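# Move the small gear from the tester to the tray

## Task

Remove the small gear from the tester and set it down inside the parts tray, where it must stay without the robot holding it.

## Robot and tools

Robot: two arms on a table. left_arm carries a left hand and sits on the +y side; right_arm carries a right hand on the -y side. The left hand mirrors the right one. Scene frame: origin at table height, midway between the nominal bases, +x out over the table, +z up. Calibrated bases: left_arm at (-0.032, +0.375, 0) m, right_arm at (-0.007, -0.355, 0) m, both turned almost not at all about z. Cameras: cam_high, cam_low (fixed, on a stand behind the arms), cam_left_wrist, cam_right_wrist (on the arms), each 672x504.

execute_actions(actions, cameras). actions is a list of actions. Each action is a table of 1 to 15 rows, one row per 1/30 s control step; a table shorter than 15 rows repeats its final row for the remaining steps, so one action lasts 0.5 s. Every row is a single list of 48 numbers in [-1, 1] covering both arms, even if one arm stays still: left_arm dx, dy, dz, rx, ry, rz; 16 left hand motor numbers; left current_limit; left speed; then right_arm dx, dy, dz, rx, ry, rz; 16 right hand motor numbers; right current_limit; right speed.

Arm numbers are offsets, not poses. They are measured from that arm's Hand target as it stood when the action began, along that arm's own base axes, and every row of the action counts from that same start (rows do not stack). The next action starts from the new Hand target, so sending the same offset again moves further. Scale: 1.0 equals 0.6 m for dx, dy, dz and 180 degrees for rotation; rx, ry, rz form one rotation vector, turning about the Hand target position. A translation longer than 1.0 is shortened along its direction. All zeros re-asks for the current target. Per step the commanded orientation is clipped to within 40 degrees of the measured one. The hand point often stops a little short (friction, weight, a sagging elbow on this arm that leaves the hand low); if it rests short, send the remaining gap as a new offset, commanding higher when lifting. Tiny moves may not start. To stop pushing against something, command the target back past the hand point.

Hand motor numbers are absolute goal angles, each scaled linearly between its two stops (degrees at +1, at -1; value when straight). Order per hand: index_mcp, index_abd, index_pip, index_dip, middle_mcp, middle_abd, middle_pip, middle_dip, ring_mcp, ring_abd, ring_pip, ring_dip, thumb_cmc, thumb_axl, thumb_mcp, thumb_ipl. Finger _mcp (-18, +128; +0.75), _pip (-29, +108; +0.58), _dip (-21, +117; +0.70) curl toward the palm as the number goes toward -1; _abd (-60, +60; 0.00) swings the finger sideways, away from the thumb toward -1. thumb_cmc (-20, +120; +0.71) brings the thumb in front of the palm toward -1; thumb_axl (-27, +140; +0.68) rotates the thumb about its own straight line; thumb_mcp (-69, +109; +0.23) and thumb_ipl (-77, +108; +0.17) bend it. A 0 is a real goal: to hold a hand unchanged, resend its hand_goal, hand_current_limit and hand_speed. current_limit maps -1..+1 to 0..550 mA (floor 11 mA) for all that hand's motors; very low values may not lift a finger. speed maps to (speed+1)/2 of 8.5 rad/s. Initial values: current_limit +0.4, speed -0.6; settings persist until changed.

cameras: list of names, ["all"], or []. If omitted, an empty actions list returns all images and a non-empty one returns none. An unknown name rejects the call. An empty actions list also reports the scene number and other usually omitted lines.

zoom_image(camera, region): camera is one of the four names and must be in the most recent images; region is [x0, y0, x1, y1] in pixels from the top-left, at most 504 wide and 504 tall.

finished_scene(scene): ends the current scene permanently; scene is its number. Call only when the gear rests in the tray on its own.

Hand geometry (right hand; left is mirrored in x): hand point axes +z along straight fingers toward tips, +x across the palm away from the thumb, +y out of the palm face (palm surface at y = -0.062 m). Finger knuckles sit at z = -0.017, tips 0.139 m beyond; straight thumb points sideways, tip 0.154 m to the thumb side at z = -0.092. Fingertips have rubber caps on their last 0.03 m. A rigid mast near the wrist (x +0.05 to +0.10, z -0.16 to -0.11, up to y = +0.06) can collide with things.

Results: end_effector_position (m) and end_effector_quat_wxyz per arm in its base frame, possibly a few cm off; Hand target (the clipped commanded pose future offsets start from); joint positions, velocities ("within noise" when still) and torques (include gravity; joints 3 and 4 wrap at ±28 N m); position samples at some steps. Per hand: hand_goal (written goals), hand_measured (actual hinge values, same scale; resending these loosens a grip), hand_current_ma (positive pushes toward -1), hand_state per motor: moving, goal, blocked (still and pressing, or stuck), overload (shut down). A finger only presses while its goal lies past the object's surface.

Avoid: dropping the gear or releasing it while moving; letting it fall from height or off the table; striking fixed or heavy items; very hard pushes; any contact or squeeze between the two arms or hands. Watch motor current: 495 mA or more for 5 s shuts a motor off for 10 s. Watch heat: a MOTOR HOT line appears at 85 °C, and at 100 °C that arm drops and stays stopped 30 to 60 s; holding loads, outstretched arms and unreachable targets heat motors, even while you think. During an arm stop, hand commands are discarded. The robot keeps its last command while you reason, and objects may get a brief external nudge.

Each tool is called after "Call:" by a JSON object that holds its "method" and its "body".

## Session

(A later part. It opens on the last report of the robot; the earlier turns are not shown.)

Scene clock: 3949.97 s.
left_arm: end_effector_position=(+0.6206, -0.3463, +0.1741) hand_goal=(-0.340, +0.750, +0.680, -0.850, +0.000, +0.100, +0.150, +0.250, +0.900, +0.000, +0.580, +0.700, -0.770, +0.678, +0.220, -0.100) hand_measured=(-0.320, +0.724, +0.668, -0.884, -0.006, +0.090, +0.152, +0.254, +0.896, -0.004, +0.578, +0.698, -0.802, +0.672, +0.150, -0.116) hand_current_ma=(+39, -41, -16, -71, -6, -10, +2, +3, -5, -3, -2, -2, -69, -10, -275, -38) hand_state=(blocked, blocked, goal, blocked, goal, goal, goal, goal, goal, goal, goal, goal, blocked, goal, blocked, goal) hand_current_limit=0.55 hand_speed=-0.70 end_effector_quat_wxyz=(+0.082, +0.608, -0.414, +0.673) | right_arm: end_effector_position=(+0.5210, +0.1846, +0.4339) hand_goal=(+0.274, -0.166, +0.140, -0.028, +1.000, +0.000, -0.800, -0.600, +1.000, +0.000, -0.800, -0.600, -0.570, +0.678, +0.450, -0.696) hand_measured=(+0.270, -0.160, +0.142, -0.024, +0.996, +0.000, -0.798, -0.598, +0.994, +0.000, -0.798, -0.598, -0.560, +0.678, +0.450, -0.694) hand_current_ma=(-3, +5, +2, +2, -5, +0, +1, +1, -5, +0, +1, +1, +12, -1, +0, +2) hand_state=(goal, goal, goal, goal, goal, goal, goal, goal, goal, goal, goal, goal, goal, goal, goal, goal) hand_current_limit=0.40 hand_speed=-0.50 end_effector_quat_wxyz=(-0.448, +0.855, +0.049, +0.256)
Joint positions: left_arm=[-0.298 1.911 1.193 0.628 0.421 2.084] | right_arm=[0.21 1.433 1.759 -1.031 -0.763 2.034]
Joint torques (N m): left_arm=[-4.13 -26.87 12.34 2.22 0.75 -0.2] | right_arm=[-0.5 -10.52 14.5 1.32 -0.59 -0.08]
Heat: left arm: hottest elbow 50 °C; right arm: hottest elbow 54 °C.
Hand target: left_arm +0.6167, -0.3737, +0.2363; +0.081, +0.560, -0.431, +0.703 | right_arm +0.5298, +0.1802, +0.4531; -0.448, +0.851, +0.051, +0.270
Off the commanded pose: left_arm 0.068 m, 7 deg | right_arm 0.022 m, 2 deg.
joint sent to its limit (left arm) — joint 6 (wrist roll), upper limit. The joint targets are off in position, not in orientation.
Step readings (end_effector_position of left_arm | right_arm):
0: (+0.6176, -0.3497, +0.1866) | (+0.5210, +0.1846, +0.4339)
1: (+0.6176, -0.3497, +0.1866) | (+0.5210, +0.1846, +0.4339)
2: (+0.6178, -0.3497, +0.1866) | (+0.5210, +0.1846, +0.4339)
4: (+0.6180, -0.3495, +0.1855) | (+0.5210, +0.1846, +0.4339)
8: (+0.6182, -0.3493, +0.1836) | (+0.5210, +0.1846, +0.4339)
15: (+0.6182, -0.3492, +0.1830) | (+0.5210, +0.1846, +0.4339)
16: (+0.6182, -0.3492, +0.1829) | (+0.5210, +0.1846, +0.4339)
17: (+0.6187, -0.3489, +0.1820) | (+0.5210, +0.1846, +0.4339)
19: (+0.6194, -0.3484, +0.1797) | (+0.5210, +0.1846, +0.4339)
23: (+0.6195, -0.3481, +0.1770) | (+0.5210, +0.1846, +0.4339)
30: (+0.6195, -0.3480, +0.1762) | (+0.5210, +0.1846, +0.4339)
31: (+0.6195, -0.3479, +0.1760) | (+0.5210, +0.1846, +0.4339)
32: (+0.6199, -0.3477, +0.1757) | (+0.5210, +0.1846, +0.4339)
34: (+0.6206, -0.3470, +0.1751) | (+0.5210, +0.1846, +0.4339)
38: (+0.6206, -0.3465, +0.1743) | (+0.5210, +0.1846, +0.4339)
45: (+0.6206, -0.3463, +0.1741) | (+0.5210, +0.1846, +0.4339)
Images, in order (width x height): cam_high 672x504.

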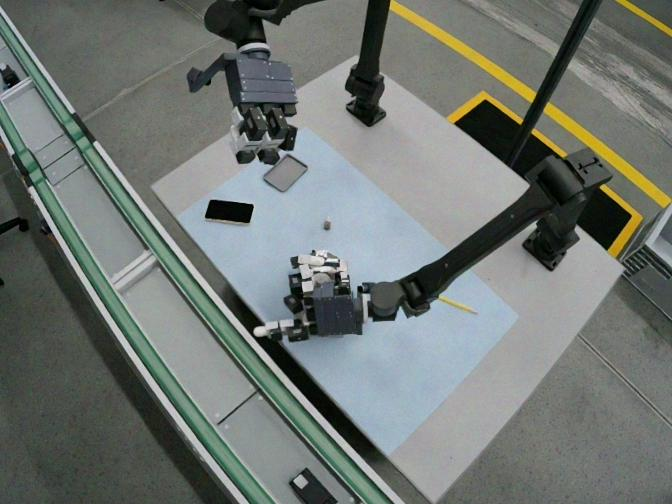

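Call:
{"method": "execute_actions", "body": {"actions": [[[0,0,0,0,0,0,0.1,0.72,0.679,-0.88,0,0.1,0.15,0.25,0.9,0,0.58,0.7,-0.78,0.677,0.16,-0.12,0.5,-0.7,0,0,0,0,0,0,0.274,-0.167,0.139,-0.029,1,0,-0.8,-0.6,1,0,-0.8,-0.6,-0.571,0.677,0.449,-0.697,0.4,-0.5]],[[0,0,0,0,0,0,0.6,0.6,0.679,-0.928,0,0.1,0.15,0.25,0.9,0,0.58,0.7,-0.78,0.677,0.16,-0.12,0.5,-0.7,0,0,0,0,0,0,0.274,-0.167,0.139,-0.029,1,0,-0.8,-0.6,1,0,-0.8,-0.6,-0.571,0.677,0.449,-0.697,0.4,-0.5]],[[0,0,0,0,0,0,0.6,0.4,0.679,-0.928,0,0.1,0.15,0.25,0.9,0,0.58,0.7,-0.78,0.677,0.16,-0.12,0.5,-0.7,0,0,0,0,0,0,0.274,-0.167,0.139,-0.029,1,0,-0.8,-0.6,1,0,-0.8,-0.6,-0.571,0.677,0.449,-0.697,0.4,-0.5]]], "cameras": ["cam_high"]}}

Call:
{"method": "zoom_image", "body": {"camera": "cam_high", "region": [270, 225, 370, 300]}}

Scene clock: 3957.73 s.
left_arm: end_effector_position=(+0.6169, -0.3491, +0.1903) hand_goal=(+0.600, +0.400, +0.680, -0.928, +0.000, +0.100, +0.150, +0.250, +0.900, +0.000, +0.580, +0.700, -0.780, +0.678, +0.160, -0.120) hand_measured=(+0.588, +0.400, +0.678, -0.926, -0.002, +0.088, +0.152, +0.252, +0.896, -0.004, +0.578, +0.698, -0.832, +0.668, +0.146, -0.126) hand_current_ma=(-16, +0, -2, +2, -1, -15, +1, +1, -5, -3, -2, -2, -134, -17, -28, -11) hand_state=(goal, goal, goal, goal, goal, goal, goal, goal, goal, goal, goal, goal, blocked, goal, goal, goal) hand_current_limit=0.50 hand_speed=-0.70 end_effector_quat_wxyz=(+0.083, +0.598, -0.415, +0.680) | right_arm: end_effector_position=(+0.5210, +0.1846, +0.4339) hand_goal=(+0.274, -0.166, +0.140, -0.028, +1.000, +0.000, -0.800, -0.600, +1.000, +0.000, -0.800, -0.600, -0.570, +0.678, +0.450, -0.696) hand_measured=(+0.270, -0.160, +0.142, -0.024, +0.996, +0.000, -0.798, -0.598, +0.994, +0.000, -0.798, -0.598, -0.560, +0.678, +0.450, -0.694) hand_current_ma=(-3, +5, +2, +2, -5, +0, +1, +1, -5, +0, +1, +1, +12, -1, +0, +2) hand_state=(goal, goal, goal, goal, goal, goal, goal, goal, goal, goal, goal, goal, goal, goal, goal, goal) hand_current_limit=0.40 hand_speed=-0.50 end_effector_quat_wxyz=(-0.448, +0.855, +0.049, +0.256)
Joint positions: left_arm=[-0.302 1.886 1.193 0.626 0.425 2.084] | right_arm=[0.21 1.433 1.759 -1.031 -0.763 2.034]
Joint torques (N m): left_arm=[-3.49 -24.41 12.74 2.26 0.57 -0.16] | right_arm=[-0.73 -10.4 14.45 1.35 -0.57 -0.08]
Heat: left arm: hottest elbow 50 °C; right arm: hottest elbow 54 °C.
Hand target: left_arm +0.6167, -0.3737, +0.2362; +0.081, +0.560, -0.431, +0.703 | right_arm +0.5298, +0.1802, +0.4531; -0.448, +0.851, +0.051, +0.270
Off the commanded pose: left_arm 0.052 m, 5 deg | right_arm 0.022 m, 2 deg.
joint sent to its limit (left arm) — joint 6 (wrist roll), upper limit. The joint targets still meet the commanded pose.
Step readings (end_effector_position of left_arm | right_arm):
0: (+0.6206, -0.3463, +0.1741) | (+0.5210, +0.1846, +0.4339)
1: (+0.6206, -0.3463, +0.1741) | (+0.5210, +0.1846, +0.4339)
2: (+0.6205, -0.3463, +0.1742) | (+0.5210, +0.1846, +0.4339)
4: (+0.6202, -0.3464, +0.1745) | (+0.5210, +0.1846, +0.4339)
8: (+0.6183, -0.3484, +0.1798) | (+0.5210, +0.1846, +0.4339)
15: (+0.6169, -0.3491, +0.1903) | (+0.5210, +0.1846, +0.4339)
16: (+0.6169, -0.3491, +0.1903) | (+0.5210, +0.1846, +0.4339)
17: (+0.6169, -0.3491, +0.1903) | (+0.5210, +0.1846, +0.4339)
19: (+0.6169, -0.3491, +0.1903) | (+0.5210, +0.1846, +0.4339)
23: (+0.6169, -0.3491, +0.1903) | (+0.5210, +0.1846, +0.4339)
30: (+0.6169, -0.3491, +0.1903) | (+0.5210, +0.1846, +0.4339)
31: (+0.6169, -0.3491, +0.1903) | (+0.5210, +0.1846, +0.4339)
32: (+0.6169, -0.3491, +0.1903) | (+0.5210, +0.1846, +0.4339)
34: (+0.6169, -0.3491, +0.1903) | (+0.5210, +0.1846, +0.4339)
38: (+0.6169, -0.3491, +0.1903) | (+0.5210, +0.1846, +0.4339)
45: (+0.6169, -0.3491, +0.1903) | (+0.5210, +0.1846, +0.4339)
Images, in order (width x height): cam_high 672x504.

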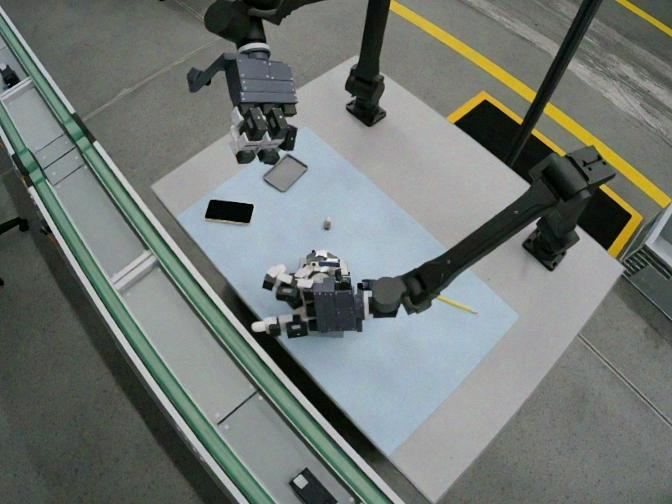

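Scaled by 5.040 from the camera's 672x504 image, which has a finer 960x720 frame.

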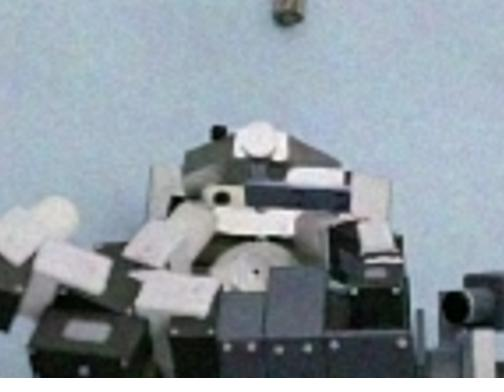

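Call:
{"method": "execute_actions", "body": {"actions": [[[0.03,0.031,-0.02,0,0,0,0.6,0.4,0.679,-0.928,0,0.1,0.15,0.25,0.9,0,0.58,0.7,-0.8,0.677,0.16,-0.12,0.5,-0.7,0,0,0,0,0,0,0.274,-0.167,0.139,-0.029,1,0,-0.8,-0.6,1,0,-0.8,-0.6,-0.571,0.677,0.449,-0.697,0.4,-0.5]],[[0.058,0.06,0,0,0,0,0.6,0.4,0.679,-0.928,0,0.1,0.15,0.25,0.9,0,0.58,0.7,-0.765,0.677,0.16,-0.12,0.5,-0.7,0,0,0,0,0,0,0.274,-0.167,0.139,-0.029,1,0,-0.8,-0.6,1,0,-0.8,-0.6,-0.571,0.677,0.449,-0.697,0.4,-0.5]]]}}

Scene clock: 3963.13 s.
left_arm: end_effector_position=(+0.6529, -0.3147, +0.2105) hand_goal=(+0.600, +0.400, +0.680, -0.928, +0.000, +0.100, +0.150, +0.250, +0.900, +0.000, +0.580, +0.700, -0.764, +0.678, +0.160, -0.120) hand_measured=(+0.590, +0.400, +0.678, -0.926, +0.000, +0.090, +0.150, +0.248, +0.896, -0.004, +0.578, +0.698, -0.782, +0.674, +0.158, -0.122) hand_current_ma=(-15, +0, -2, +2, +0, -10, +0, -1, -5, -3, -2, -2, -29, -5, -2, -1) hand_state=(goal, goal, goal, goal, goal, goal, goal, goal, goal, goal, goal, goal, goal, goal, goal, goal) hand_current_limit=0.50 hand_speed=-0.70 end_effector_quat_wxyz=(+0.092, +0.573, -0.423, +0.696) | right_arm: end_effector_position=(+0.5210, +0.1846, +0.4339) hand_goal=(+0.274, -0.166, +0.140, -0.028, +1.000, +0.000, -0.800, -0.600, +1.000, +0.000, -0.800, -0.600, -0.570, +0.678, +0.450, -0.696) hand_measured=(+0.270, -0.160, +0.142, -0.024, +0.996, +0.000, -0.798, -0.598, +0.994, +0.000, -0.798, -0.598, -0.560, +0.678, +0.450, -0.694) hand_current_ma=(-3, +5, +2, +2, -5, +0, +1, +1, -5, +0, +1, +1, +12, -1, +0, +2) hand_state=(goal, goal, goal, goal, goal, goal, goal, goal, goal, goal, goal, goal, goal, goal, goal, goal) hand_current_limit=0.40 hand_speed=-0.50 end_effector_quat_wxyz=(-0.448, +0.855, +0.049, +0.256)
Joint positions: left_arm=[-0.222 1.933 1.303 0.613 0.544 2.084] | right_arm=[0.21 1.433 1.759 -1.031 -0.763 2.034]
Joint torques (N m): left_arm=[-1.26 -20.66 13.64 1.95 0.28 -0.18] | right_arm=[-0.62 -10.23 14.49 1.35 -0.61 -0.1]
Heat: left arm: hottest elbow 50 °C; right arm: hottest elbow 54 °C.
Hand target: left_arm +0.6695, -0.3190, +0.2242; +0.081, +0.560, -0.431, +0.703 | right_arm +0.5298, +0.1802, +0.4531; -0.448, +0.851, +0.051, +0.270
Off the commanded pose: left_arm 0.022 m, 2 deg | right_arm 0.022 m, 2 deg.
joint sent to its limit (left arm) — joint 6 (wrist roll), upper limit. The joint targets still meet the commanded pose.
Step readings (end_effector_position of left_arm | right_arm):
0: (+0.6169, -0.3491, +0.1903) | (+0.5210, +0.1846, +0.4339)
1: (+0.6168, -0.3491, +0.1903) | (+0.5210, +0.1846, +0.4339)
2: (+0.6164, -0.3494, +0.1907) | (+0.5210, +0.1846, +0.4339)
4: (+0.6161, -0.3494, +0.1923) | (+0.5210, +0.1846, +0.4339)
8: (+0.6160, -0.3492, +0.1968) | (+0.5210, +0.1846, +0.4339)
15: (+0.6167, -0.3500, +0.1998) | (+0.5210, +0.1846, +0.4339)
16: (+0.6166, -0.3499, +0.2000) | (+0.5210, +0.1846, +0.4339)
17: (+0.6172, -0.3484, +0.2003) | (+0.5210, +0.1846, +0.4339)
19: (+0.6200, -0.3451, +0.2014) | (+0.5210, +0.1846, +0.4339)
23: (+0.6372, -0.3312, +0.2074) | (+0.5210, +0.1846, +0.4339)
30: (+0.6524, -0.3143, +0.2144) | (+0.5210, +0.1846, +0.4339)

Call:
{"method": "execute_actions", "body": {"actions": [[[0,0,0.1,0,0,0,0.6,0.4,0.679,-0.928,0,0.1,0.15,0.25,0.9,0,0.58,0.7,-0.765,0.677,0.16,-0.12,0.5,-0.7,0,0,0,0,0,0,0.274,-0.167,0.139,-0.029,1,0,-0.8,-0.6,1,0,-0.8,-0.6,-0.571,0.677,0.449,-0.697,0.4,-0.5]],[[0,0,0.1,0,0,0,0.6,0,0.679,-0.928,0.3,0.1,0.15,0.25,0.9,0,0.58,0.7,-0.765,0.677,0.3,-0.12,0.4,-0.6,0,0,0,0,0,0,0.274,-0.167,0.139,-0.029,1,0,-0.8,-0.6,1,0,-0.8,-0.6,-0.571,0.677,0.449,-0.697,0.4,-0.5]]], "cameras": ["cam_high","cam_low"]}}

Call:
{"method": "zoom_image", "body": {"camera": "cam_high", "region": [315, 212, 339, 236]}}

Call:
{"method": "zoom_image", "body": {"camera": "cam_high", "region": [270, 225, 370, 300]}}

Scene clock: 3983.53 s.
left_arm: end_effector_position=(+0.6590, -0.3161, +0.3122) hand_goal=(+0.600, +0.000, +0.680, -0.928, +0.300, +0.100, +0.150, +0.250, +0.900, +0.000, +0.580, +0.700, -0.764, +0.678, +0.300, -0.120) hand_measured=(+0.590, +0.000, +0.678, -0.926, +0.292, +0.090, +0.150, +0.248, +0.896, -0.004, +0.578, +0.698, -0.780, +0.676, +0.298, -0.122) hand_current_ma=(-15, +0, -2, +2, -10, -9, +0, -1, -5, -3, -2, -2, -27, -3, -3, -1) hand_state=(goal, goal, goal, goal, goal, goal, goal, goal, goal, goal, goal, goal, goal, goal, goal, goal) hand_current_limit=0.40 hand_speed=-0.60 end_effector_quat_wxyz=(+0.095, +0.580, -0.423, +0.689) | right_arm: end_effector_position=(+0.5210, +0.1846, +0.4339) hand_goal=(+0.274, -0.166, +0.140, -0.028, +1.000, +0.000, -0.800, -0.600, +1.000, +0.000, -0.800, -0.600, -0.570, +0.678, +0.450, -0.696) hand_measured=(+0.270, -0.160, +0.142, -0.024, +0.996, +0.000, -0.798, -0.598, +0.994, +0.000, -0.798, -0.598, -0.560, +0.678, +0.450, -0.694) hand_current_ma=(-3, +5, +2, +2, -5, +0, +1, +1, -5, +0, +1, +1, +12, -1, +0, +2) hand_state=(goal, goal, goal, goal, goal, goal, goal, goal, goal, goal, goal, goal, goal, goal, goal, goal) hand_current_limit=0.40 hand_speed=-0.50 end_effector_quat_wxyz=(-0.448, +0.855, +0.049, +0.256)
Joint positions: left_arm=[-0.222 1.816 1.44 0.338 0.545 2.084] | right_arm=[0.21 1.433 1.759 -1.031 -0.763 2.034]
Joint torques (N m): left_arm=[-1.03 -22.71 14.72 1.91 0.28 -0.15] | right_arm=[-0.67 -10.23 14.48 1.31 -0.59 -0.08]
Heat: left arm: hottest elbow 52 °C; right arm: hottest elbow 54 °C.
Hand target: left_arm +0.6695, -0.3190, +0.3442; +0.081, +0.560, -0.431, +0.703 | right_arm +0.5298, +0.1802, +0.4531; -0.448, +0.851, +0.051, +0.270
Off the commanded pose: left_arm 0.034 m, 3 deg | right_arm 0.022 m, 2 deg.
joint sent to its limit (left arm) — joint 6 (wrist roll), upper limit. The joint targets still meet the commanded pose.
Step readings (end_effector_position of left_arm | right_arm):
0: (+0.6529, -0.3147, +0.2105) | (+0.5210, +0.1846, +0.4339)
1: (+0.6530, -0.3148, +0.2104) | (+0.5210, +0.1846, +0.4339)
2: (+0.6535, -0.3149, +0.2096) | (+0.5210, +0.1846, +0.4339)
4: (+0.6546, -0.3151, +0.2083) | (+0.5210, +0.1846, +0.4339)
8: (+0.6545, -0.3151, +0.2154) | (+0.5210, +0.1846, +0.4339)
15: (+0.6560, -0.3154, +0.2443) | (+0.5210, +0.1846, +0.4339)
16: (+0.6564, -0.3156, +0.2469) | (+0.5210, +0.1846, +0.4339)
17: (+0.6567, -0.3156, +0.2492) | (+0.5210, +0.1846, +0.4339)
19: (+0.6567, -0.3156, +0.2540) | (+0.5210, +0.1846, +0.4339)
23: (+0.6562, -0.3155, +0.2748) | (+0.5210, +0.1846, +0.4339)
30: (+0.6584, -0.3160, +0.3112) | (+0.5210, +0.1846, +0.4339)
Images, in order (width x height): cam_high 672x504, cam_low 672x504.

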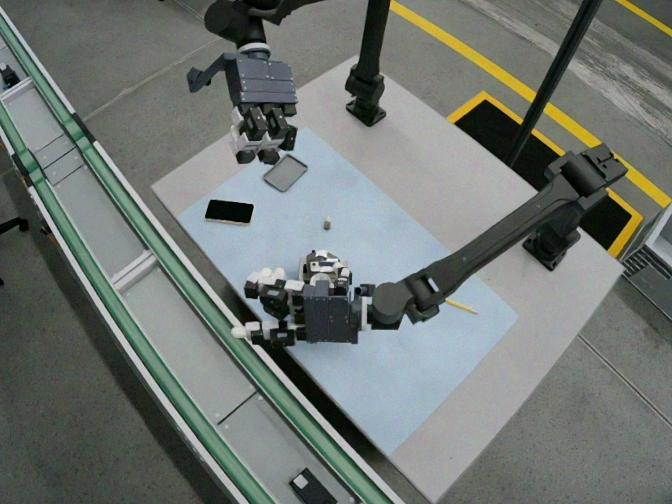

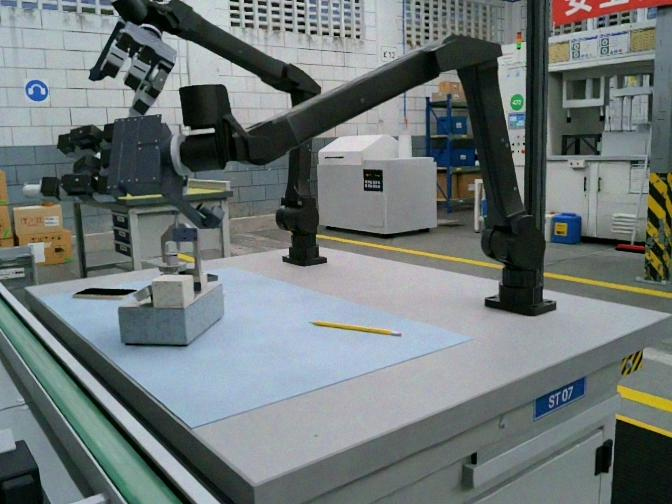

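Scaled by 21.000 from the camera's 672x504 image, which has a finer 960x720 frame.

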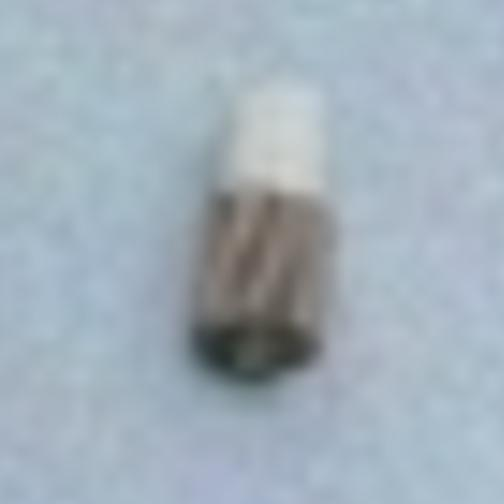

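Scaled by 5.040 from the camera's 672x504 image, which has a finer 960x720 frame.

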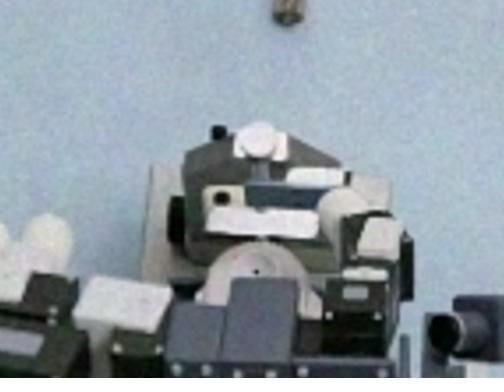

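Call:
{"method": "execute_actions", "body": {"actions": [[[0,0,0,0,0,0,0.6,0,0.679,-0.928,0.3,0.1,0.15,0.25,0.9,0,0.58,0.7,-0.765,0.677,0.3,-0.12,0.4,-0.6,-0.055,0.038,-0.12,0.0587,0.0648,-0.1231,0.35,0,-0.124,0,1,0,-0.8,-0.6,1,0,-0.8,-0.6,-0.571,0.677,0.112,0.168,0.4,-0.6]],[[0,0,0,0,0,0,0.6,0,0.679,-0.928,0.3,0.1,0.15,0.25,0.9,0,0.58,0.7,-0.765,0.677,0.3,-0.12,0.4,-0.6,-0.055,0.039,-0.12,0.0587,0.0648,-0.1231,0.35,0,-0.124,0,1,0,-0.8,-0.6,1,0,-0.8,-0.6,-0.571,0.677,0.112,0.168,0.4,-0.6]],[[0,0,0,0,0,0,0.6,0,0.679,-0.928,0.3,0.1,0.15,0.25,0.9,0,0.58,0.7,-0.765,0.677,0.3,-0.12,0.4,-0.6,-0.056,0.039,-0.16,0,0,0,0.35,0,-0.124,0,1,0,-0.8,-0.6,1,0,-0.8,-0.6,-0.571,0.677,0.112,0.168,0.4,-0.6]]], "cameras": ["cam_high","cam_right_wrist","cam_low"]}}

Call:
{"method": "zoom_image", "body": {"camera": "cam_high", "region": [280, 160, 380, 260]}}

Scene clock: 4065.07 s.
left_arm: end_effector_position=(+0.6589, -0.3161, +0.3119) hand_goal=(+0.600, +0.000, +0.680, -0.928, +0.300, +0.100, +0.150, +0.250, +0.900, +0.000, +0.580, +0.700, -0.764, +0.678, +0.300, -0.120) hand_measured=(+0.590, +0.000, +0.678, -0.926, +0.292, +0.090, +0.150, +0.248, +0.896, -0.004, +0.578, +0.698, -0.780, +0.676, +0.298, -0.122) hand_current_ma=(-15, +0, -2, +2, -10, -9, +0, -1, -5, -3, -2, -2, -27, -3, -3, -1) hand_state=(goal, goal, goal, goal, goal, goal, goal, goal, goal, goal, goal, goal, goal, goal, goal, goal) hand_current_limit=0.40 hand_speed=-0.60 end_effector_quat_wxyz=(+0.095, +0.581, -0.423, +0.689) | right_arm: end_effector_position=(+0.4328, +0.2488, +0.2165) hand_goal=(+0.350, +0.000, -0.124, +0.000, +1.000, +0.000, -0.800, -0.600, +1.000, +0.000, -0.800, -0.600, -0.570, +0.678, +0.112, +0.168) hand_measured=(+0.346, -0.002, -0.120, -0.002, +0.996, +0.000, -0.798, -0.598, +0.994, +0.000, -0.798, -0.598, -0.568, +0.678, +0.112, +0.166) hand_current_ma=(-4, +0, +3, -1, -5, +0, +1, +1, -6, +0, +1, +1, +2, -1, +0, -2) hand_state=(goal, goal, goal, goal, goal, goal, goal, goal, goal, goal, goal, goal, goal, goal, goal, goal) hand_current_limit=0.40 hand_speed=-0.60 end_effector_quat_wxyz=(-0.443, +0.892, +0.037, +0.086)
Joint positions: left_arm=[-0.222 1.816 1.44 0.337 0.545 2.084] | right_arm=[0.367 1.425 1.258 -0.812 -0.775 2.103]
Joint torques (N m): left_arm=[-1.32 -22.53 14.94 2.04 0.29 -0.13] | right_arm=[0.21 -11.34 8.46 1.94 -0.74 0.09]
Heat: left arm: hottest elbow 54 °C; right arm: hottest elbow 54 °C.
Hand target: left_arm +0.6695, -0.3190, +0.3442; +0.081, +0.560, -0.431, +0.703 | right_arm +0.4302, +0.2497, +0.2129; -0.461, +0.816, -0.277, +0.212
Off the commanded pose: left_arm 0.034 m, 3 deg | right_arm 0.004 m, 43 deg; orientation clipped; orientation clipped at the end of an earlier action of this call.
joint sent to its limit (left arm) — joint 6 (wrist roll), upper limit. The joint targets still meet the commanded pose.
joint sent to its limit (right arm) — joint 6 (wrist roll), upper limit. The joint targets are off in orientation, not in position.
Step readings (end_effector_position of left_arm | right_arm):
0: (+0.6590, -0.3161, +0.3122) | (+0.5210, +0.1846, +0.4339)
1: (+0.6590, -0.3161, +0.3122) | (+0.5211, +0.1843, +0.4339)
2: (+0.6590, -0.3161, +0.3122) | (+0.5217, +0.1831, +0.4333)
4: (+0.6590, -0.3161, +0.3122) | (+0.5209, +0.1815, +0.4282)
8: (+0.6589, -0.3161, +0.3121) | (+0.5093, +0.1882, +0.4041)
15: (+0.6589, -0.3161, +0.3119) | (+0.4984, +0.1988, +0.3823)
16: (+0.6589, -0.3161, +0.3119) | (+0.4983, +0.1990, +0.3813)
17: (+0.6589, -0.3161, +0.3119) | (+0.4969, +0.2002, +0.3791)
19: (+0.6589, -0.3161, +0.3119) | (+0.4887, +0.2013, +0.3659)
23: (+0.6589, -0.3161, +0.3119) | (+0.4703, +0.2129, +0.3325)
30: (+0.6589, -0.3161, +0.3119) | (+0.4599, +0.2253, +0.3174)
31: (+0.6589, -0.3161, +0.3119) | (+0.4595, +0.2259, +0.3169)
32: (+0.6589, -0.3161, +0.3119) | (+0.4597, +0.2268, +0.3140)
34: (+0.6589, -0.3161, +0.3119) | (+0.4537, +0.2281, +0.2954)
38: (+0.6589, -0.3161, +0.3119) | (+0.4315, +0.2335, +0.2414)
45: (+0.6589, -0.3161, +0.3119) | (+0.4277, +0.2460, +0.2138)
Images, in order (width x height): cam_high 672x504, cam_low 672x504, cam_right_wrist 672x504.

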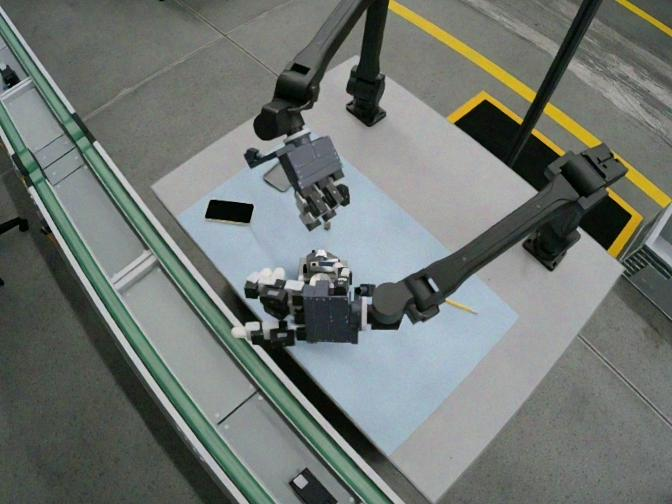

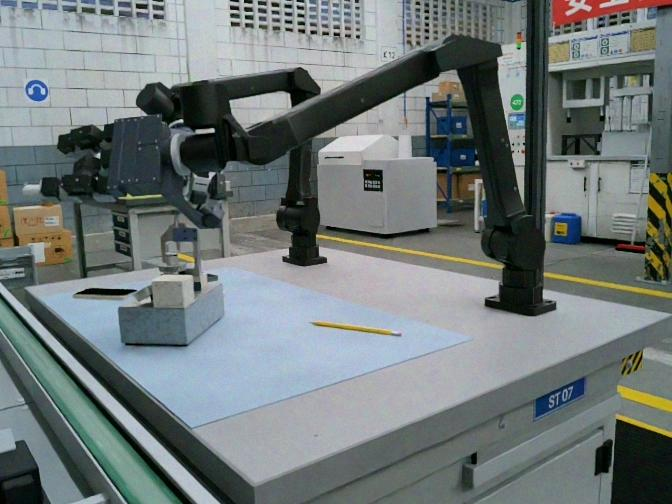

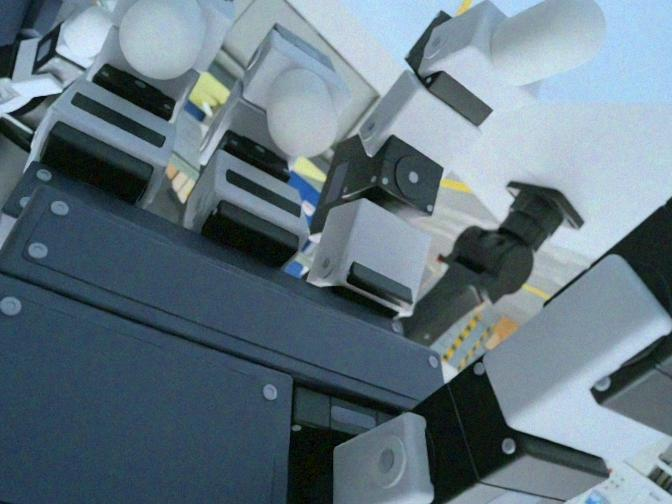

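Scaled by 5.040 from the camera's 672x504 image, which has a finer 960x720 frame.

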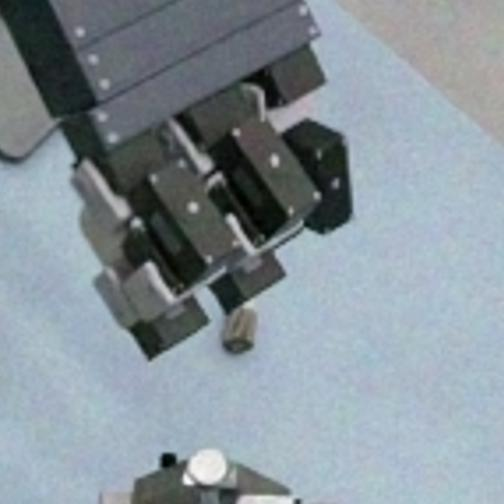

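Call:
{"method": "execute_actions", "body": {"actions": [[[0,0,0,0,0,0,0.6,0,0.679,-0.928,0.3,0.1,0.15,0.25,0.9,0,0.58,0.7,-0.765,0.677,0.3,-0.12,0.4,-0.6,-0.04,0.03,0,-0.0523,-0.1557,0.0278,0.068,-0.109,0.285,0.406,1,0,-0.8,-0.6,1,0,-0.8,-0.6,-0.571,0.677,0.09,0.168,0.4,-0.6]],[[0,0,0,0,0,0,0.6,0,0.679,-0.928,0.3,0.1,0.15,0.25,0.9,0,0.58,0.7,-0.765,0.677,0.3,-0.12,0.4,-0.6,-0.053,0.033,-0.1,-0.0523,-0.1557,0.0278,0.068,-0.109,0.285,0.406,1,0,-0.8,-0.6,1,0,-0.8,-0.6,-0.571,0.677,0.09,0.168,0.4,-0.6]],[[0,0,0,0,0,0,0.6,0,0.679,-0.928,0.3,0.1,0.15,0.25,0.9,0,0.58,0.7,-0.765,0.677,0.3,-0.12,0.4,-0.6,0,0,0,0,0,0,0.068,-0.109,0.285,0.406,1,0,-0.8,-0.6,1,0,-0.8,-0.6,-0.571,0.677,0.09,0.168,0.4,-0.6]]], "cameras": ["cam_high","cam_right_wrist","cam_low"]}}

Call:
{"method": "zoom_image", "body": {"camera": "cam_high", "region": [280, 160, 380, 260]}}

Scene clock: 4099.63 s.
left_arm: end_effector_position=(+0.6589, -0.3161, +0.3119) hand_goal=(+0.600, +0.000, +0.680, -0.928, +0.300, +0.100, +0.150, +0.250, +0.900, +0.000, +0.580, +0.700, -0.764, +0.678, +0.300, -0.120) hand_measured=(+0.590, +0.000, +0.678, -0.926, +0.292, +0.090, +0.150, +0.248, +0.896, -0.004, +0.578, +0.698, -0.780, +0.676, +0.298, -0.122) hand_current_ma=(-15, +0, -2, +2, -10, -9, +0, -1, -5, -3, -2, -2, -27, -3, -3, -1) hand_state=(goal, goal, goal, goal, goal, goal, goal, goal, goal, goal, goal, goal, goal, goal, goal, goal) hand_current_limit=0.40 hand_speed=-0.60 end_effector_quat_wxyz=(+0.095, +0.581, -0.423, +0.689) | right_arm: end_effector_position=(+0.3799, +0.2856, +0.1618) hand_goal=(+0.068, -0.108, +0.286, +0.406, +1.000, +0.000, -0.800, -0.600, +1.000, +0.000, -0.800, -0.600, -0.570, +0.678, +0.090, +0.168) hand_measured=(+0.068, -0.104, +0.284, +0.404, +0.994, +0.000, -0.798, -0.598, +0.994, +0.000, -0.798, -0.598, -0.562, +0.678, +0.090, +0.166) hand_current_ma=(+0, +3, -1, -2, -5, +0, +1, +1, -6, +0, +1, +1, +8, -1, +0, -1) hand_state=(goal, goal, goal, goal, goal, goal, goal, goal, goal, goal, goal, goal, goal, goal, goal, goal) hand_current_limit=0.40 hand_speed=-0.60 end_effector_quat_wxyz=(-0.420, +0.700, +0.070, +0.573)
Joint positions: left_arm=[-0.222 1.816 1.44 0.337 0.545 2.084] | right_arm=[0.801 1.278 0.415 0.872 0.07 2.104]
Joint torques (N m): left_arm=[-1.26 -22.36 14.89 2 0.31 -0.14] | right_arm=[1.14 -5.36 6.67 3.04 0.07 -0.23]
Heat: left arm: hottest elbow 54 °C; right arm: hottest elbow 49 °C.
Hand target: left_arm +0.6695, -0.3190, +0.3442; +0.081, +0.560, -0.431, +0.703 | right_arm +0.3744, +0.2876, +0.1531; -0.418, +0.703, +0.076, +0.570
Off the commanded pose: left_arm 0.034 m, 3 deg | right_arm 0.010 m, 1 deg.
joint sent to its limit (left arm) — joint 6 (wrist roll), upper limit. The joint targets still meet the commanded pose.
Step readings (end_effector_position of left_arm | right_arm):
0: (+0.6589, -0.3161, +0.3119) | (+0.4328, +0.2488, +0.2165)
1: (+0.6589, -0.3161, +0.3119) | (+0.4331, +0.2486, +0.2159)
2: (+0.6589, -0.3161, +0.3119) | (+0.4357, +0.2482, +0.2135)
4: (+0.6589, -0.3161, +0.3119) | (+0.4348, +0.2440, +0.2050)
8: (+0.6589, -0.3161, +0.3119) | (+0.4110, +0.2496, +0.2044)
15: (+0.6589, -0.3161, +0.3119) | (+0.4085, +0.2613, +0.2298)
16: (+0.6589, -0.3161, +0.3119) | (+0.4098, +0.2603, +0.2284)
17: (+0.6589, -0.3161, +0.3119) | (+0.4114, +0.2606, +0.2263)
19: (+0.6589, -0.3161, +0.3119) | (+0.4057, +0.2583, +0.2112)
23: (+0.6589, -0.3161, +0.3119) | (+0.3719, +0.2626, +0.1646)
30: (+0.6589, -0.3161, +0.3119) | (+0.3724, +0.2788, +0.1558)
31: (+0.6589, -0.3161, +0.3119) | (+0.3743, +0.2802, +0.1575)
32: (+0.6589, -0.3161, +0.3119) | (+0.3758, +0.2815, +0.1589)
34: (+0.6589, -0.3161, +0.3119) | (+0.3781, +0.2825, +0.1602)
38: (+0.6589, -0.3161, +0.3119) | (+0.3793, +0.2841, +0.1595)
45: (+0.6589, -0.3161, +0.3119) | (+0.3797, +0.2855, +0.1607)
Images, in order (width x height): cam_high 672x504, cam_low 672x504, cam_right_wrist 672x504.

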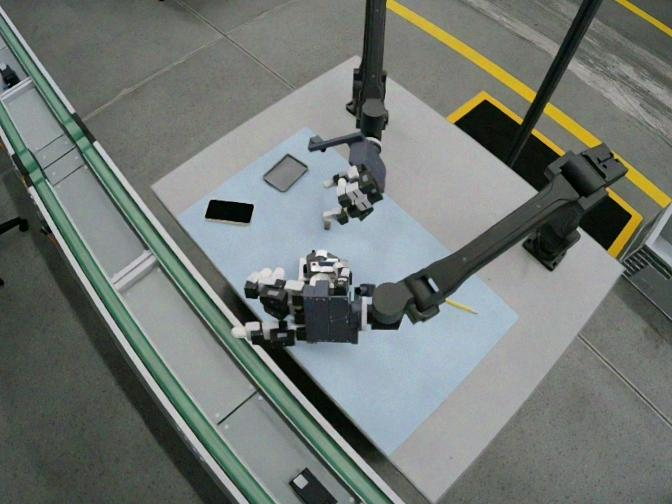

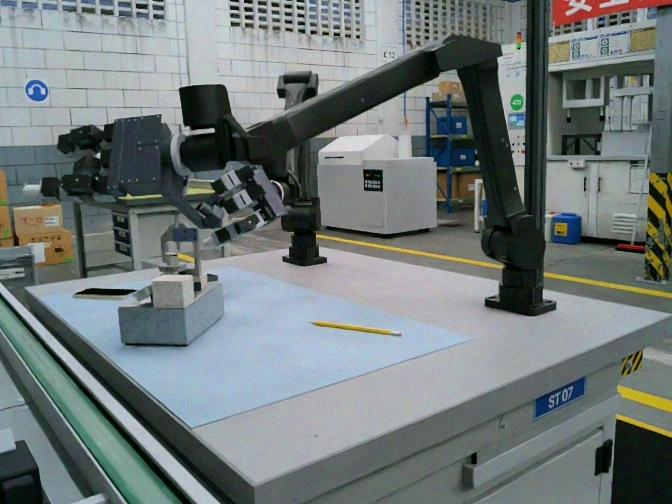

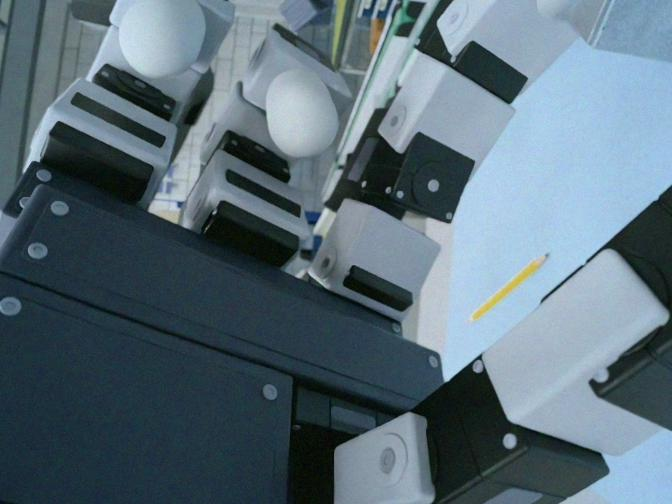

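Scaled by 5.040 from the camera's 672x504 image, which has a finer 960x720 frame.

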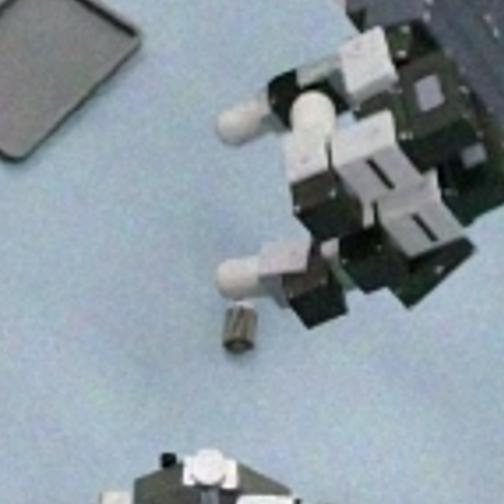

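Call:
{"method": "execute_actions", "body": {"actions": [[[0,0,0,0,0,0,0.6,0,0.679,-0.928,0.3,0.1,0.15,0.25,0.9,0,0.58,0.7,-0.765,0.677,0.3,-0.12,0.4,-0.6,0.006,0.01,-0.11,0,0,0,0.068,-0.109,0.285,0.406,1,0,-0.8,-0.6,1,0,-0.8,-0.6,-0.571,0.677,0.09,0.168,0.4,-0.6]]], "cameras": ["cam_high"]}}

Call:
{"method": "zoom_image", "body": {"camera": "cam_high", "region": [300, 180, 360, 240]}}

Scene clock: 4108.30 s.
left_arm: end_effector_position=(+0.6589, -0.3161, +0.3119) hand_goal=(+0.600, +0.000, +0.680, -0.928, +0.300, +0.100, +0.150, +0.250, +0.900, +0.000, +0.580, +0.700, -0.764, +0.678, +0.300, -0.120) hand_measured=(+0.590, +0.000, +0.678, -0.926, +0.292, +0.090, +0.150, +0.248, +0.896, -0.004, +0.578, +0.698, -0.780, +0.676, +0.298, -0.122) hand_current_ma=(-15, +0, -2, +2, -10, -9, +0, -1, -5, -3, -2, -2, -27, -3, -3, -1) hand_state=(goal, goal, goal, goal, goal, goal, goal, goal, goal, goal, goal, goal, goal, goal, goal, goal) hand_current_limit=0.40 hand_speed=-0.60 end_effector_quat_wxyz=(+0.095, +0.581, -0.423, +0.689) | right_arm: end_effector_position=(+0.3803, +0.2880, +0.0881) hand_goal=(+0.068, -0.108, +0.286, +0.406, +1.000, +0.000, -0.800, -0.600, +1.000, +0.000, -0.800, -0.600, -0.570, +0.678, +0.090, +0.168) hand_measured=(+0.066, -0.104, +0.284, +0.404, +0.994, +0.000, -0.798, -0.598, +0.994, +0.000, -0.798, -0.598, -0.562, +0.678, +0.090, +0.166) hand_current_ma=(-1, +3, -1, -2, -5, +0, +1, +1, -6, +0, +1, +1, +8, -1, +0, -1) hand_state=(goal, goal, goal, goal, goal, goal, goal, goal, goal, goal, goal, goal, goal, goal, goal, goal) hand_current_limit=0.40 hand_speed=-0.60 end_effector_quat_wxyz=(-0.416, +0.707, +0.071, +0.568)
Joint positions: left_arm=[-0.222 1.816 1.44 0.337 0.545 2.084] | right_arm=[0.806 1.573 0.373 1.192 0.075 2.103]
Joint torques (N m): left_arm=[-1.08 -22.24 14.87 1.96 0.29 -0.14] | right_arm=[1.03 -6.71 5.56 3.08 0.08 -0.22]
Heat: left arm: hottest elbow 55 °C; right arm: hottest elbow 48 °C.
Hand target: left_arm +0.6695, -0.3190, +0.3442; +0.081, +0.560, -0.431, +0.703 | right_arm +0.3780, +0.2936, +0.0870; -0.418, +0.703, +0.076, +0.570
Off the commanded pose: left_arm 0.034 m, 3 deg | right_arm 0.006 m, 1 deg.
joint sent to its limit (left arm) — joint 6 (wrist roll), upper limit. The joint targets still meet the commanded pose.
Step readings (end_effector_position of left_arm | right_arm):
0: (+0.6589, -0.3161, +0.3119) | (+0.3800, +0.2856, +0.1616)
1: (+0.6589, -0.3161, +0.3119) | (+0.3800, +0.2856, +0.1614)
2: (+0.6589, -0.3161, +0.3119) | (+0.3804, +0.2860, +0.1614)
4: (+0.6589, -0.3161, +0.3119) | (+0.3814, +0.2874, +0.1526)
8: (+0.6589, -0.3161, +0.3119) | (+0.3789, +0.2862, +0.1067)
15: (+0.6589, -0.3161, +0.3119) | (+0.3789, +0.2864, +0.0808)
Images, in order (width x height): cam_high 672x504.

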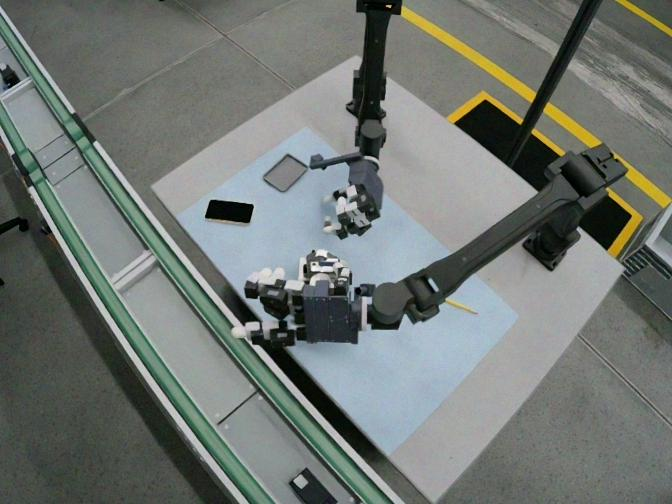

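Scaled by 8.400 from the camera's 672x504 image, which has a finer 960x720 frame.

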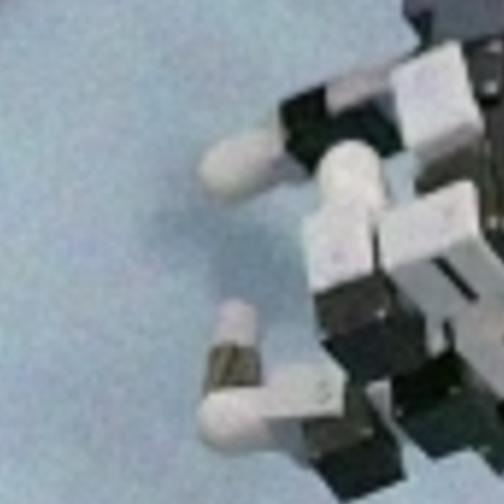

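Call:
{"method": "execute_actions", "body": {"actions": [[[0,0,0,0,0,0,0.6,0,0.679,-0.928,0.3,0.1,0.15,0.25,0.9,0,0.58,0.7,-0.765,0.677,0.3,-0.12,0.4,-0.6,-0.002,0,-0.045,0,0,0,0.068,-0.109,0.285,0.406,1,0,-0.8,-0.6,1,0,-0.8,-0.6,-0.571,0.677,0.09,0.168,0.4,-0.6]]], "cameras": ["cam_high"]}}

Call:
{"method": "zoom_image", "body": {"camera": "cam_high", "region": [300, 180, 360, 240]}}

Scene clock: 4113.73 s.
left_arm: end_effector_position=(+0.6589, -0.3161, +0.3119) hand_goal=(+0.600, +0.000, +0.680, -0.928, +0.300, +0.100, +0.150, +0.250, +0.900, +0.000, +0.580, +0.700, -0.764, +0.678, +0.300, -0.120) hand_measured=(+0.590, +0.000, +0.678, -0.926, +0.292, +0.090, +0.150, +0.248, +0.896, -0.004, +0.578, +0.698, -0.780, +0.676, +0.298, -0.122) hand_current_ma=(-15, +0, -2, +2, -10, -9, +0, -1, -5, -3, -2, -2, -27, -3, -3, -1) hand_state=(goal, goal, goal, goal, goal, goal, goal, goal, goal, goal, goal, goal, goal, goal, goal, goal) hand_current_limit=0.40 hand_speed=-0.60 end_effector_quat_wxyz=(+0.095, +0.581, -0.423, +0.689) | right_arm: end_effector_position=(+0.3807, +0.2895, +0.0617) hand_goal=(+0.068, -0.108, +0.286, +0.406, +1.000, +0.000, -0.800, -0.600, +1.000, +0.000, -0.800, -0.600, -0.570, +0.678, +0.090, +0.168) hand_measured=(+0.066, -0.104, +0.284, +0.404, +0.994, +0.000, -0.798, -0.598, +0.994, +0.000, -0.798, -0.598, -0.562, +0.678, +0.090, +0.166) hand_current_ma=(-1, +3, -1, -2, -5, +0, +1, +1, -6, +0, +1, +1, +8, -1, +0, -1) hand_state=(goal, goal, goal, goal, goal, goal, goal, goal, goal, goal, goal, goal, goal, goal, goal, goal) hand_current_limit=0.40 hand_speed=-0.60 end_effector_quat_wxyz=(-0.416, +0.705, +0.070, +0.569)
Joint positions: left_arm=[-0.222 1.816 1.44 0.337 0.545 2.084] | right_arm=[0.809 1.704 0.373 1.326 0.078 2.103]
Joint torques (N m): left_arm=[-1.2 -22.71 14.95 1.87 0.3 -0.15] | right_arm=[1.08 -7.59 4.15 2.95 0.08 -0.21]
Heat: left arm: hottest elbow 55 °C; right arm: hottest elbow 48 °C.
Hand target: left_arm +0.6695, -0.3190, +0.3442; +0.081, +0.560, -0.431, +0.703 | right_arm +0.3769, +0.2935, +0.0601; -0.418, +0.703, +0.076, +0.570
Off the commanded pose: left_arm 0.034 m, 3 deg | right_arm 0.006 m, 1 deg.
joint sent to its limit (left arm) — joint 6 (wrist roll), upper limit. The joint targets still meet the commanded pose.
Step readings (end_effector_position of left_arm | right_arm):
0: (+0.6589, -0.3161, +0.3119) | (+0.3803, +0.2880, +0.0881)
1: (+0.6589, -0.3161, +0.3119) | (+0.3803, +0.2880, +0.0883)
2: (+0.6589, -0.3161, +0.3119) | (+0.3807, +0.2883, +0.0887)
4: (+0.6589, -0.3161, +0.3119) | (+0.3814, +0.2895, +0.0862)
8: (+0.6589, -0.3161, +0.3119) | (+0.3806, +0.2891, +0.0668)
15: (+0.6589, -0.3161, +0.3119) | (+0.3804, +0.2891, +0.0600)
Images, in order (width x height): cam_high 672x504.

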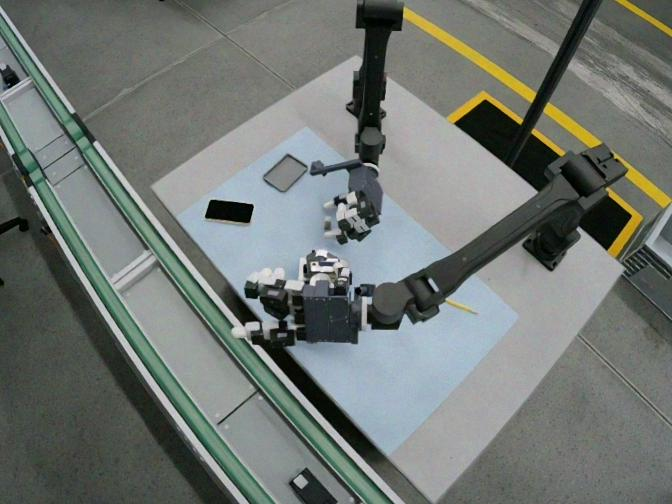

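Scaled by 8.400 from the camera's 672x504 image, which has a finer 960x720 frame.

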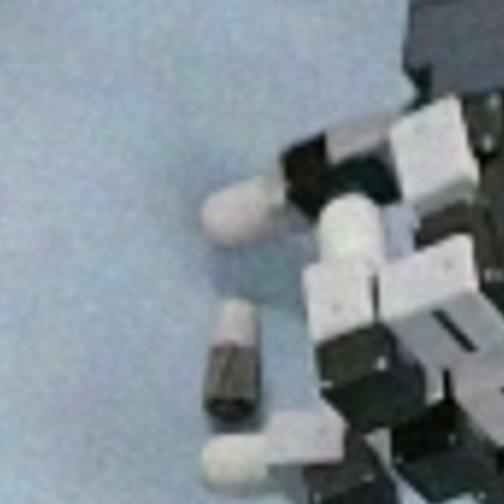

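Call:
{"method": "execute_actions", "body": {"actions": [[[0,0,0,0,0,0,0.6,0,0.679,-0.928,0.3,0.1,0.15,0.25,0.9,0,0.58,0.7,-0.765,0.677,0.3,-0.12,0.4,-0.6,0.012,0.013,0,0,0,0,0.068,-0.109,0.285,0.406,1,0,-0.8,-0.6,1,0,-0.8,-0.6,-0.571,0.677,0.09,0.168,0.4,-0.6]],[[0,0,0,0,0,0,0.6,0,0.679,-0.928,0.3,0.1,0.15,0.25,0.9,0,0.58,0.7,-0.765,0.677,0.3,-0.12,0.4,-0.6,0,0,0,0,0,0,-0.03,-0.109,0.285,0.406,1,0,-0.8,-0.6,1,0,-0.8,-0.6,-0.571,0.677,-0.02,0.168,0.3,-0.75]]], "cameras": ["cam_high"]}}

Call:
{"method": "zoom_image", "body": {"camera": "cam_high", "region": [300, 190, 350, 240]}}

Scene clock: 4119.77 s.
left_arm: end_effector_position=(+0.6589, -0.3161, +0.3119) hand_goal=(+0.600, +0.000, +0.680, -0.928, +0.300, +0.100, +0.150, +0.250, +0.900, +0.000, +0.580, +0.700, -0.764, +0.678, +0.300, -0.120) hand_measured=(+0.590, +0.000, +0.678, -0.926, +0.292, +0.090, +0.150, +0.248, +0.896, -0.004, +0.578, +0.698, -0.780, +0.676, +0.298, -0.122) hand_current_ma=(-15, +0, -2, +2, -10, -9, +0, -1, -5, -3, -2, -2, -27, -3, -3, -1) hand_state=(goal, goal, goal, goal, goal, goal, goal, goal, goal, goal, goal, goal, goal, goal, goal, goal) hand_current_limit=0.40 hand_speed=-0.60 end_effector_quat_wxyz=(+0.095, +0.581, -0.423, +0.689) | right_arm: end_effector_position=(+0.3801, +0.2893, +0.0583) hand_goal=(-0.030, -0.108, +0.286, +0.406, +1.000, +0.000, -0.800, -0.600, +1.000, +0.000, -0.800, -0.600, -0.570, +0.678, -0.020, +0.168) hand_measured=(-0.030, -0.104, +0.284, +0.404, +0.994, +0.000, -0.798, -0.598, +0.994, +0.000, -0.798, -0.598, -0.562, +0.678, -0.016, +0.166) hand_current_ma=(+0, +3, -1, -2, -5, +0, +1, +1, -6, +0, +1, +1, +8, +0, +3, -1) hand_state=(goal, goal, goal, goal, goal, goal, goal, goal, goal, goal, goal, goal, goal, goal, goal, goal) hand_current_limit=0.30 hand_speed=-0.75 end_effector_quat_wxyz=(-0.415, +0.708, +0.071, +0.567)
Joint positions: left_arm=[-0.222 1.816 1.44 0.337 0.545 2.084] | right_arm=[0.809 1.711 0.373 1.326 0.078 2.103]
Joint torques (N m): left_arm=[-1.14 -22.65 14.94 1.89 0.28 -0.15] | right_arm=[1.14 -7.47 6.48 2.5 0.07 -0.21]
Heat: left arm: hottest elbow 55 °C; right arm: hottest elbow 47 °C.
Hand target: left_arm +0.6695, -0.3190, +0.3442; +0.081, +0.560, -0.431, +0.703 | right_arm +0.3841, +0.3013, +0.0601; -0.418, +0.703, +0.076, +0.570
Off the commanded pose: left_arm 0.034 m, 3 deg | right_arm 0.013 m, 1 deg.
joint sent to its limit (left arm) — joint 6 (wrist roll), upper limit. The joint targets still meet the commanded pose.
Step readings (end_effector_position of left_arm | right_arm):
0: (+0.6589, -0.3161, +0.3119) | (+0.3807, +0.2895, +0.0617)
1: (+0.6589, -0.3161, +0.3119) | (+0.3807, +0.2895, +0.0617)
2: (+0.6589, -0.3161, +0.3119) | (+0.3807, +0.2895, +0.0617)
4: (+0.6589, -0.3161, +0.3119) | (+0.3806, +0.2895, +0.0614)
8: (+0.6589, -0.3161, +0.3119) | (+0.3803, +0.2894, +0.0595)
15: (+0.6589, -0.3161, +0.3119) | (+0.3801, +0.2893, +0.0583)
16: (+0.6589, -0.3161, +0.3119) | (+0.3801, +0.2893, +0.0583)
17: (+0.6589, -0.3161, +0.3119) | (+0.3801, +0.2893, +0.0583)
19: (+0.6589, -0.3161, +0.3119) | (+0.3801, +0.2893, +0.0583)
23: (+0.6589, -0.3161, +0.3119) | (+0.3801, +0.2893, +0.0583)
30: (+0.6589, -0.3161, +0.3119) | (+0.3801, +0.2893, +0.0583)
Images, in order (width x height): cam_high 672x504.

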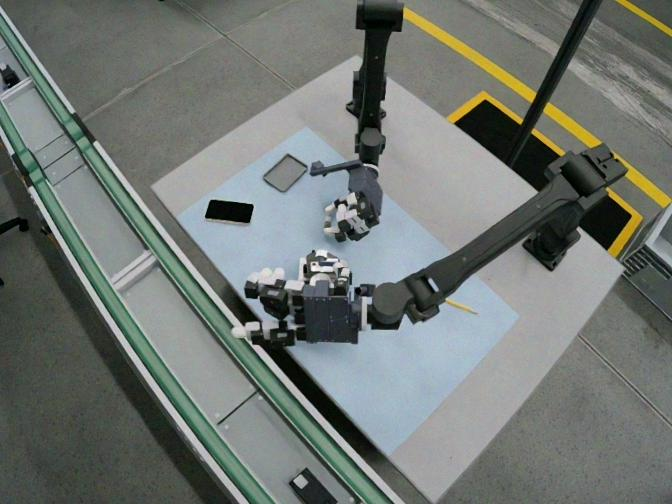

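Scaled by 10.080 from the camera's 672x504 image, which has a finer 960x720 frame.

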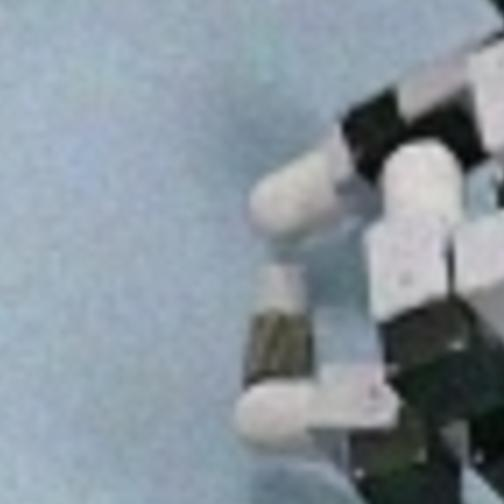

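Call:
{"method": "execute_actions", "body": {"actions": [[[0,0,0,0,0,0,0.6,0,0.679,-0.928,0.3,0.1,0.15,0.25,0.9,0,0.58,0.7,-0.765,0.677,0.3,-0.12,0.4,-0.6,0,0,0,0,0,0,-0.05,-0.109,0.285,0.406,1,0,-0.8,-0.6,1,0,-0.8,-0.6,-0.571,0.677,-0.1,0.168,0.3,-0.75]]], "cameras": ["cam_high"]}}

Call:
{"method": "zoom_image", "body": {"camera": "cam_high", "region": [300, 190, 350, 240]}}

Scene clock: 4123.53 s.
left_arm: end_effector_position=(+0.6589, -0.3161, +0.3119) hand_goal=(+0.600, +0.000, +0.680, -0.928, +0.300, +0.100, +0.150, +0.250, +0.900, +0.000, +0.580, +0.700, -0.764, +0.678, +0.300, -0.120) hand_measured=(+0.590, +0.000, +0.678, -0.926, +0.292, +0.090, +0.150, +0.248, +0.896, -0.004, +0.578, +0.698, -0.780, +0.676, +0.298, -0.122) hand_current_ma=(-15, +0, -2, +2, -10, -9, +0, -1, -5, -3, -2, -2, -27, -3, -3, -1) hand_state=(goal, goal, goal, goal, goal, goal, goal, goal, goal, goal, goal, goal, goal, goal, goal, goal) hand_current_limit=0.40 hand_speed=-0.60 end_effector_quat_wxyz=(+0.095, +0.581, -0.423, +0.689) | right_arm: end_effector_position=(+0.3801, +0.2892, +0.0583) hand_goal=(-0.050, -0.108, +0.286, +0.406, +1.000, +0.000, -0.800, -0.600, +1.000, +0.000, -0.800, -0.600, -0.570, +0.678, -0.100, +0.168) hand_measured=(-0.050, -0.104, +0.284, +0.404, +0.994, +0.000, -0.798, -0.598, +0.994, +0.000, -0.798, -0.598, -0.564, +0.678, -0.094, +0.168) hand_current_ma=(+0, +3, -1, -2, -5, +0, +1, +1, -6, +0, +1, +1, +6, +0, +6, +0) hand_state=(goal, goal, goal, goal, goal, goal, goal, goal, goal, goal, goal, goal, goal, goal, goal, goal) hand_current_limit=0.30 hand_speed=-0.75 end_effector_quat_wxyz=(-0.414, +0.708, +0.071, +0.568)
Joint positions: left_arm=[-0.222 1.816 1.44 0.337 0.545 2.084] | right_arm=[0.81 1.711 0.373 1.326 0.079 2.103]
Joint torques (N m): left_arm=[-1.38 -22.65 14.93 2.03 0.29 -0.17] | right_arm=[1.38 -7.77 6.35 2.37 0.03 -0.21]
Heat: left arm: hottest elbow 55 °C; right arm: hottest elbow 47 °C.
Hand target: left_arm +0.6695, -0.3190, +0.3442; +0.081, +0.560, -0.431, +0.703 | right_arm +0.3840, +0.3014, +0.0601; -0.419, +0.703, +0.076, +0.570
Off the commanded pose: left_arm 0.034 m, 3 deg | right_arm 0.013 m, 1 deg.
joint sent to its limit (left arm) — joint 6 (wrist roll), upper limit. The joint targets still meet the commanded pose.
Step readings (end_effector_position of left_arm | right_arm):
0: (+0.6589, -0.3161, +0.3119) | (+0.3801, +0.2893, +0.0583)
1: (+0.6589, -0.3161, +0.3119) | (+0.3801, +0.2893, +0.0583)
2: (+0.6589, -0.3161, +0.3119) | (+0.3801, +0.2893, +0.0583)
4: (+0.6589, -0.3161, +0.3119) | (+0.3801, +0.2893, +0.0583)
8: (+0.6589, -0.3161, +0.3119) | (+0.3801, +0.2892, +0.0583)
15: (+0.6589, -0.3161, +0.3119) | (+0.3801, +0.2892, +0.0583)
Images, in order (width x height): cam_high 672x504.

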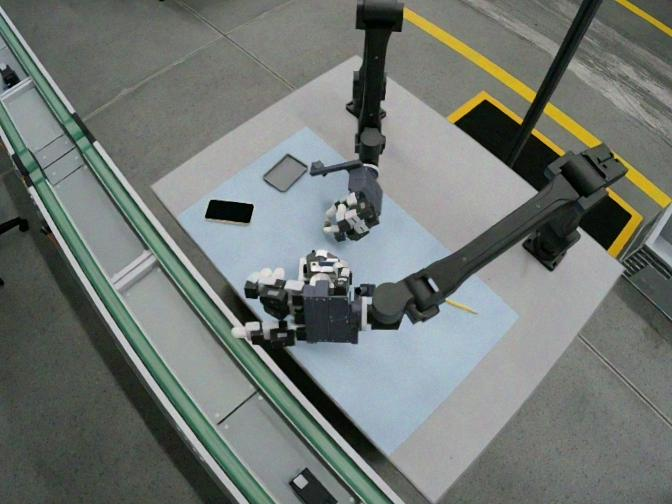

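Scaled by 10.080 from the camera's 672x504 image, which has a finer 960x720 frame.

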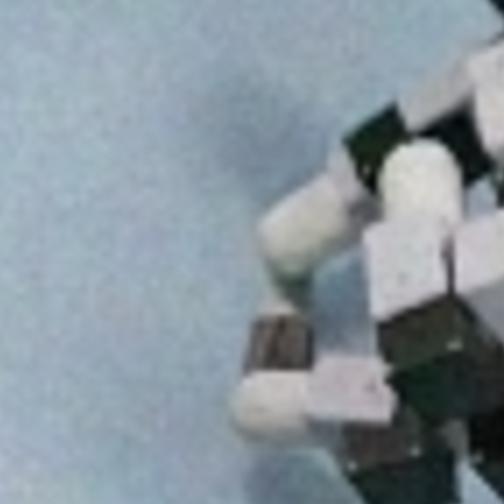

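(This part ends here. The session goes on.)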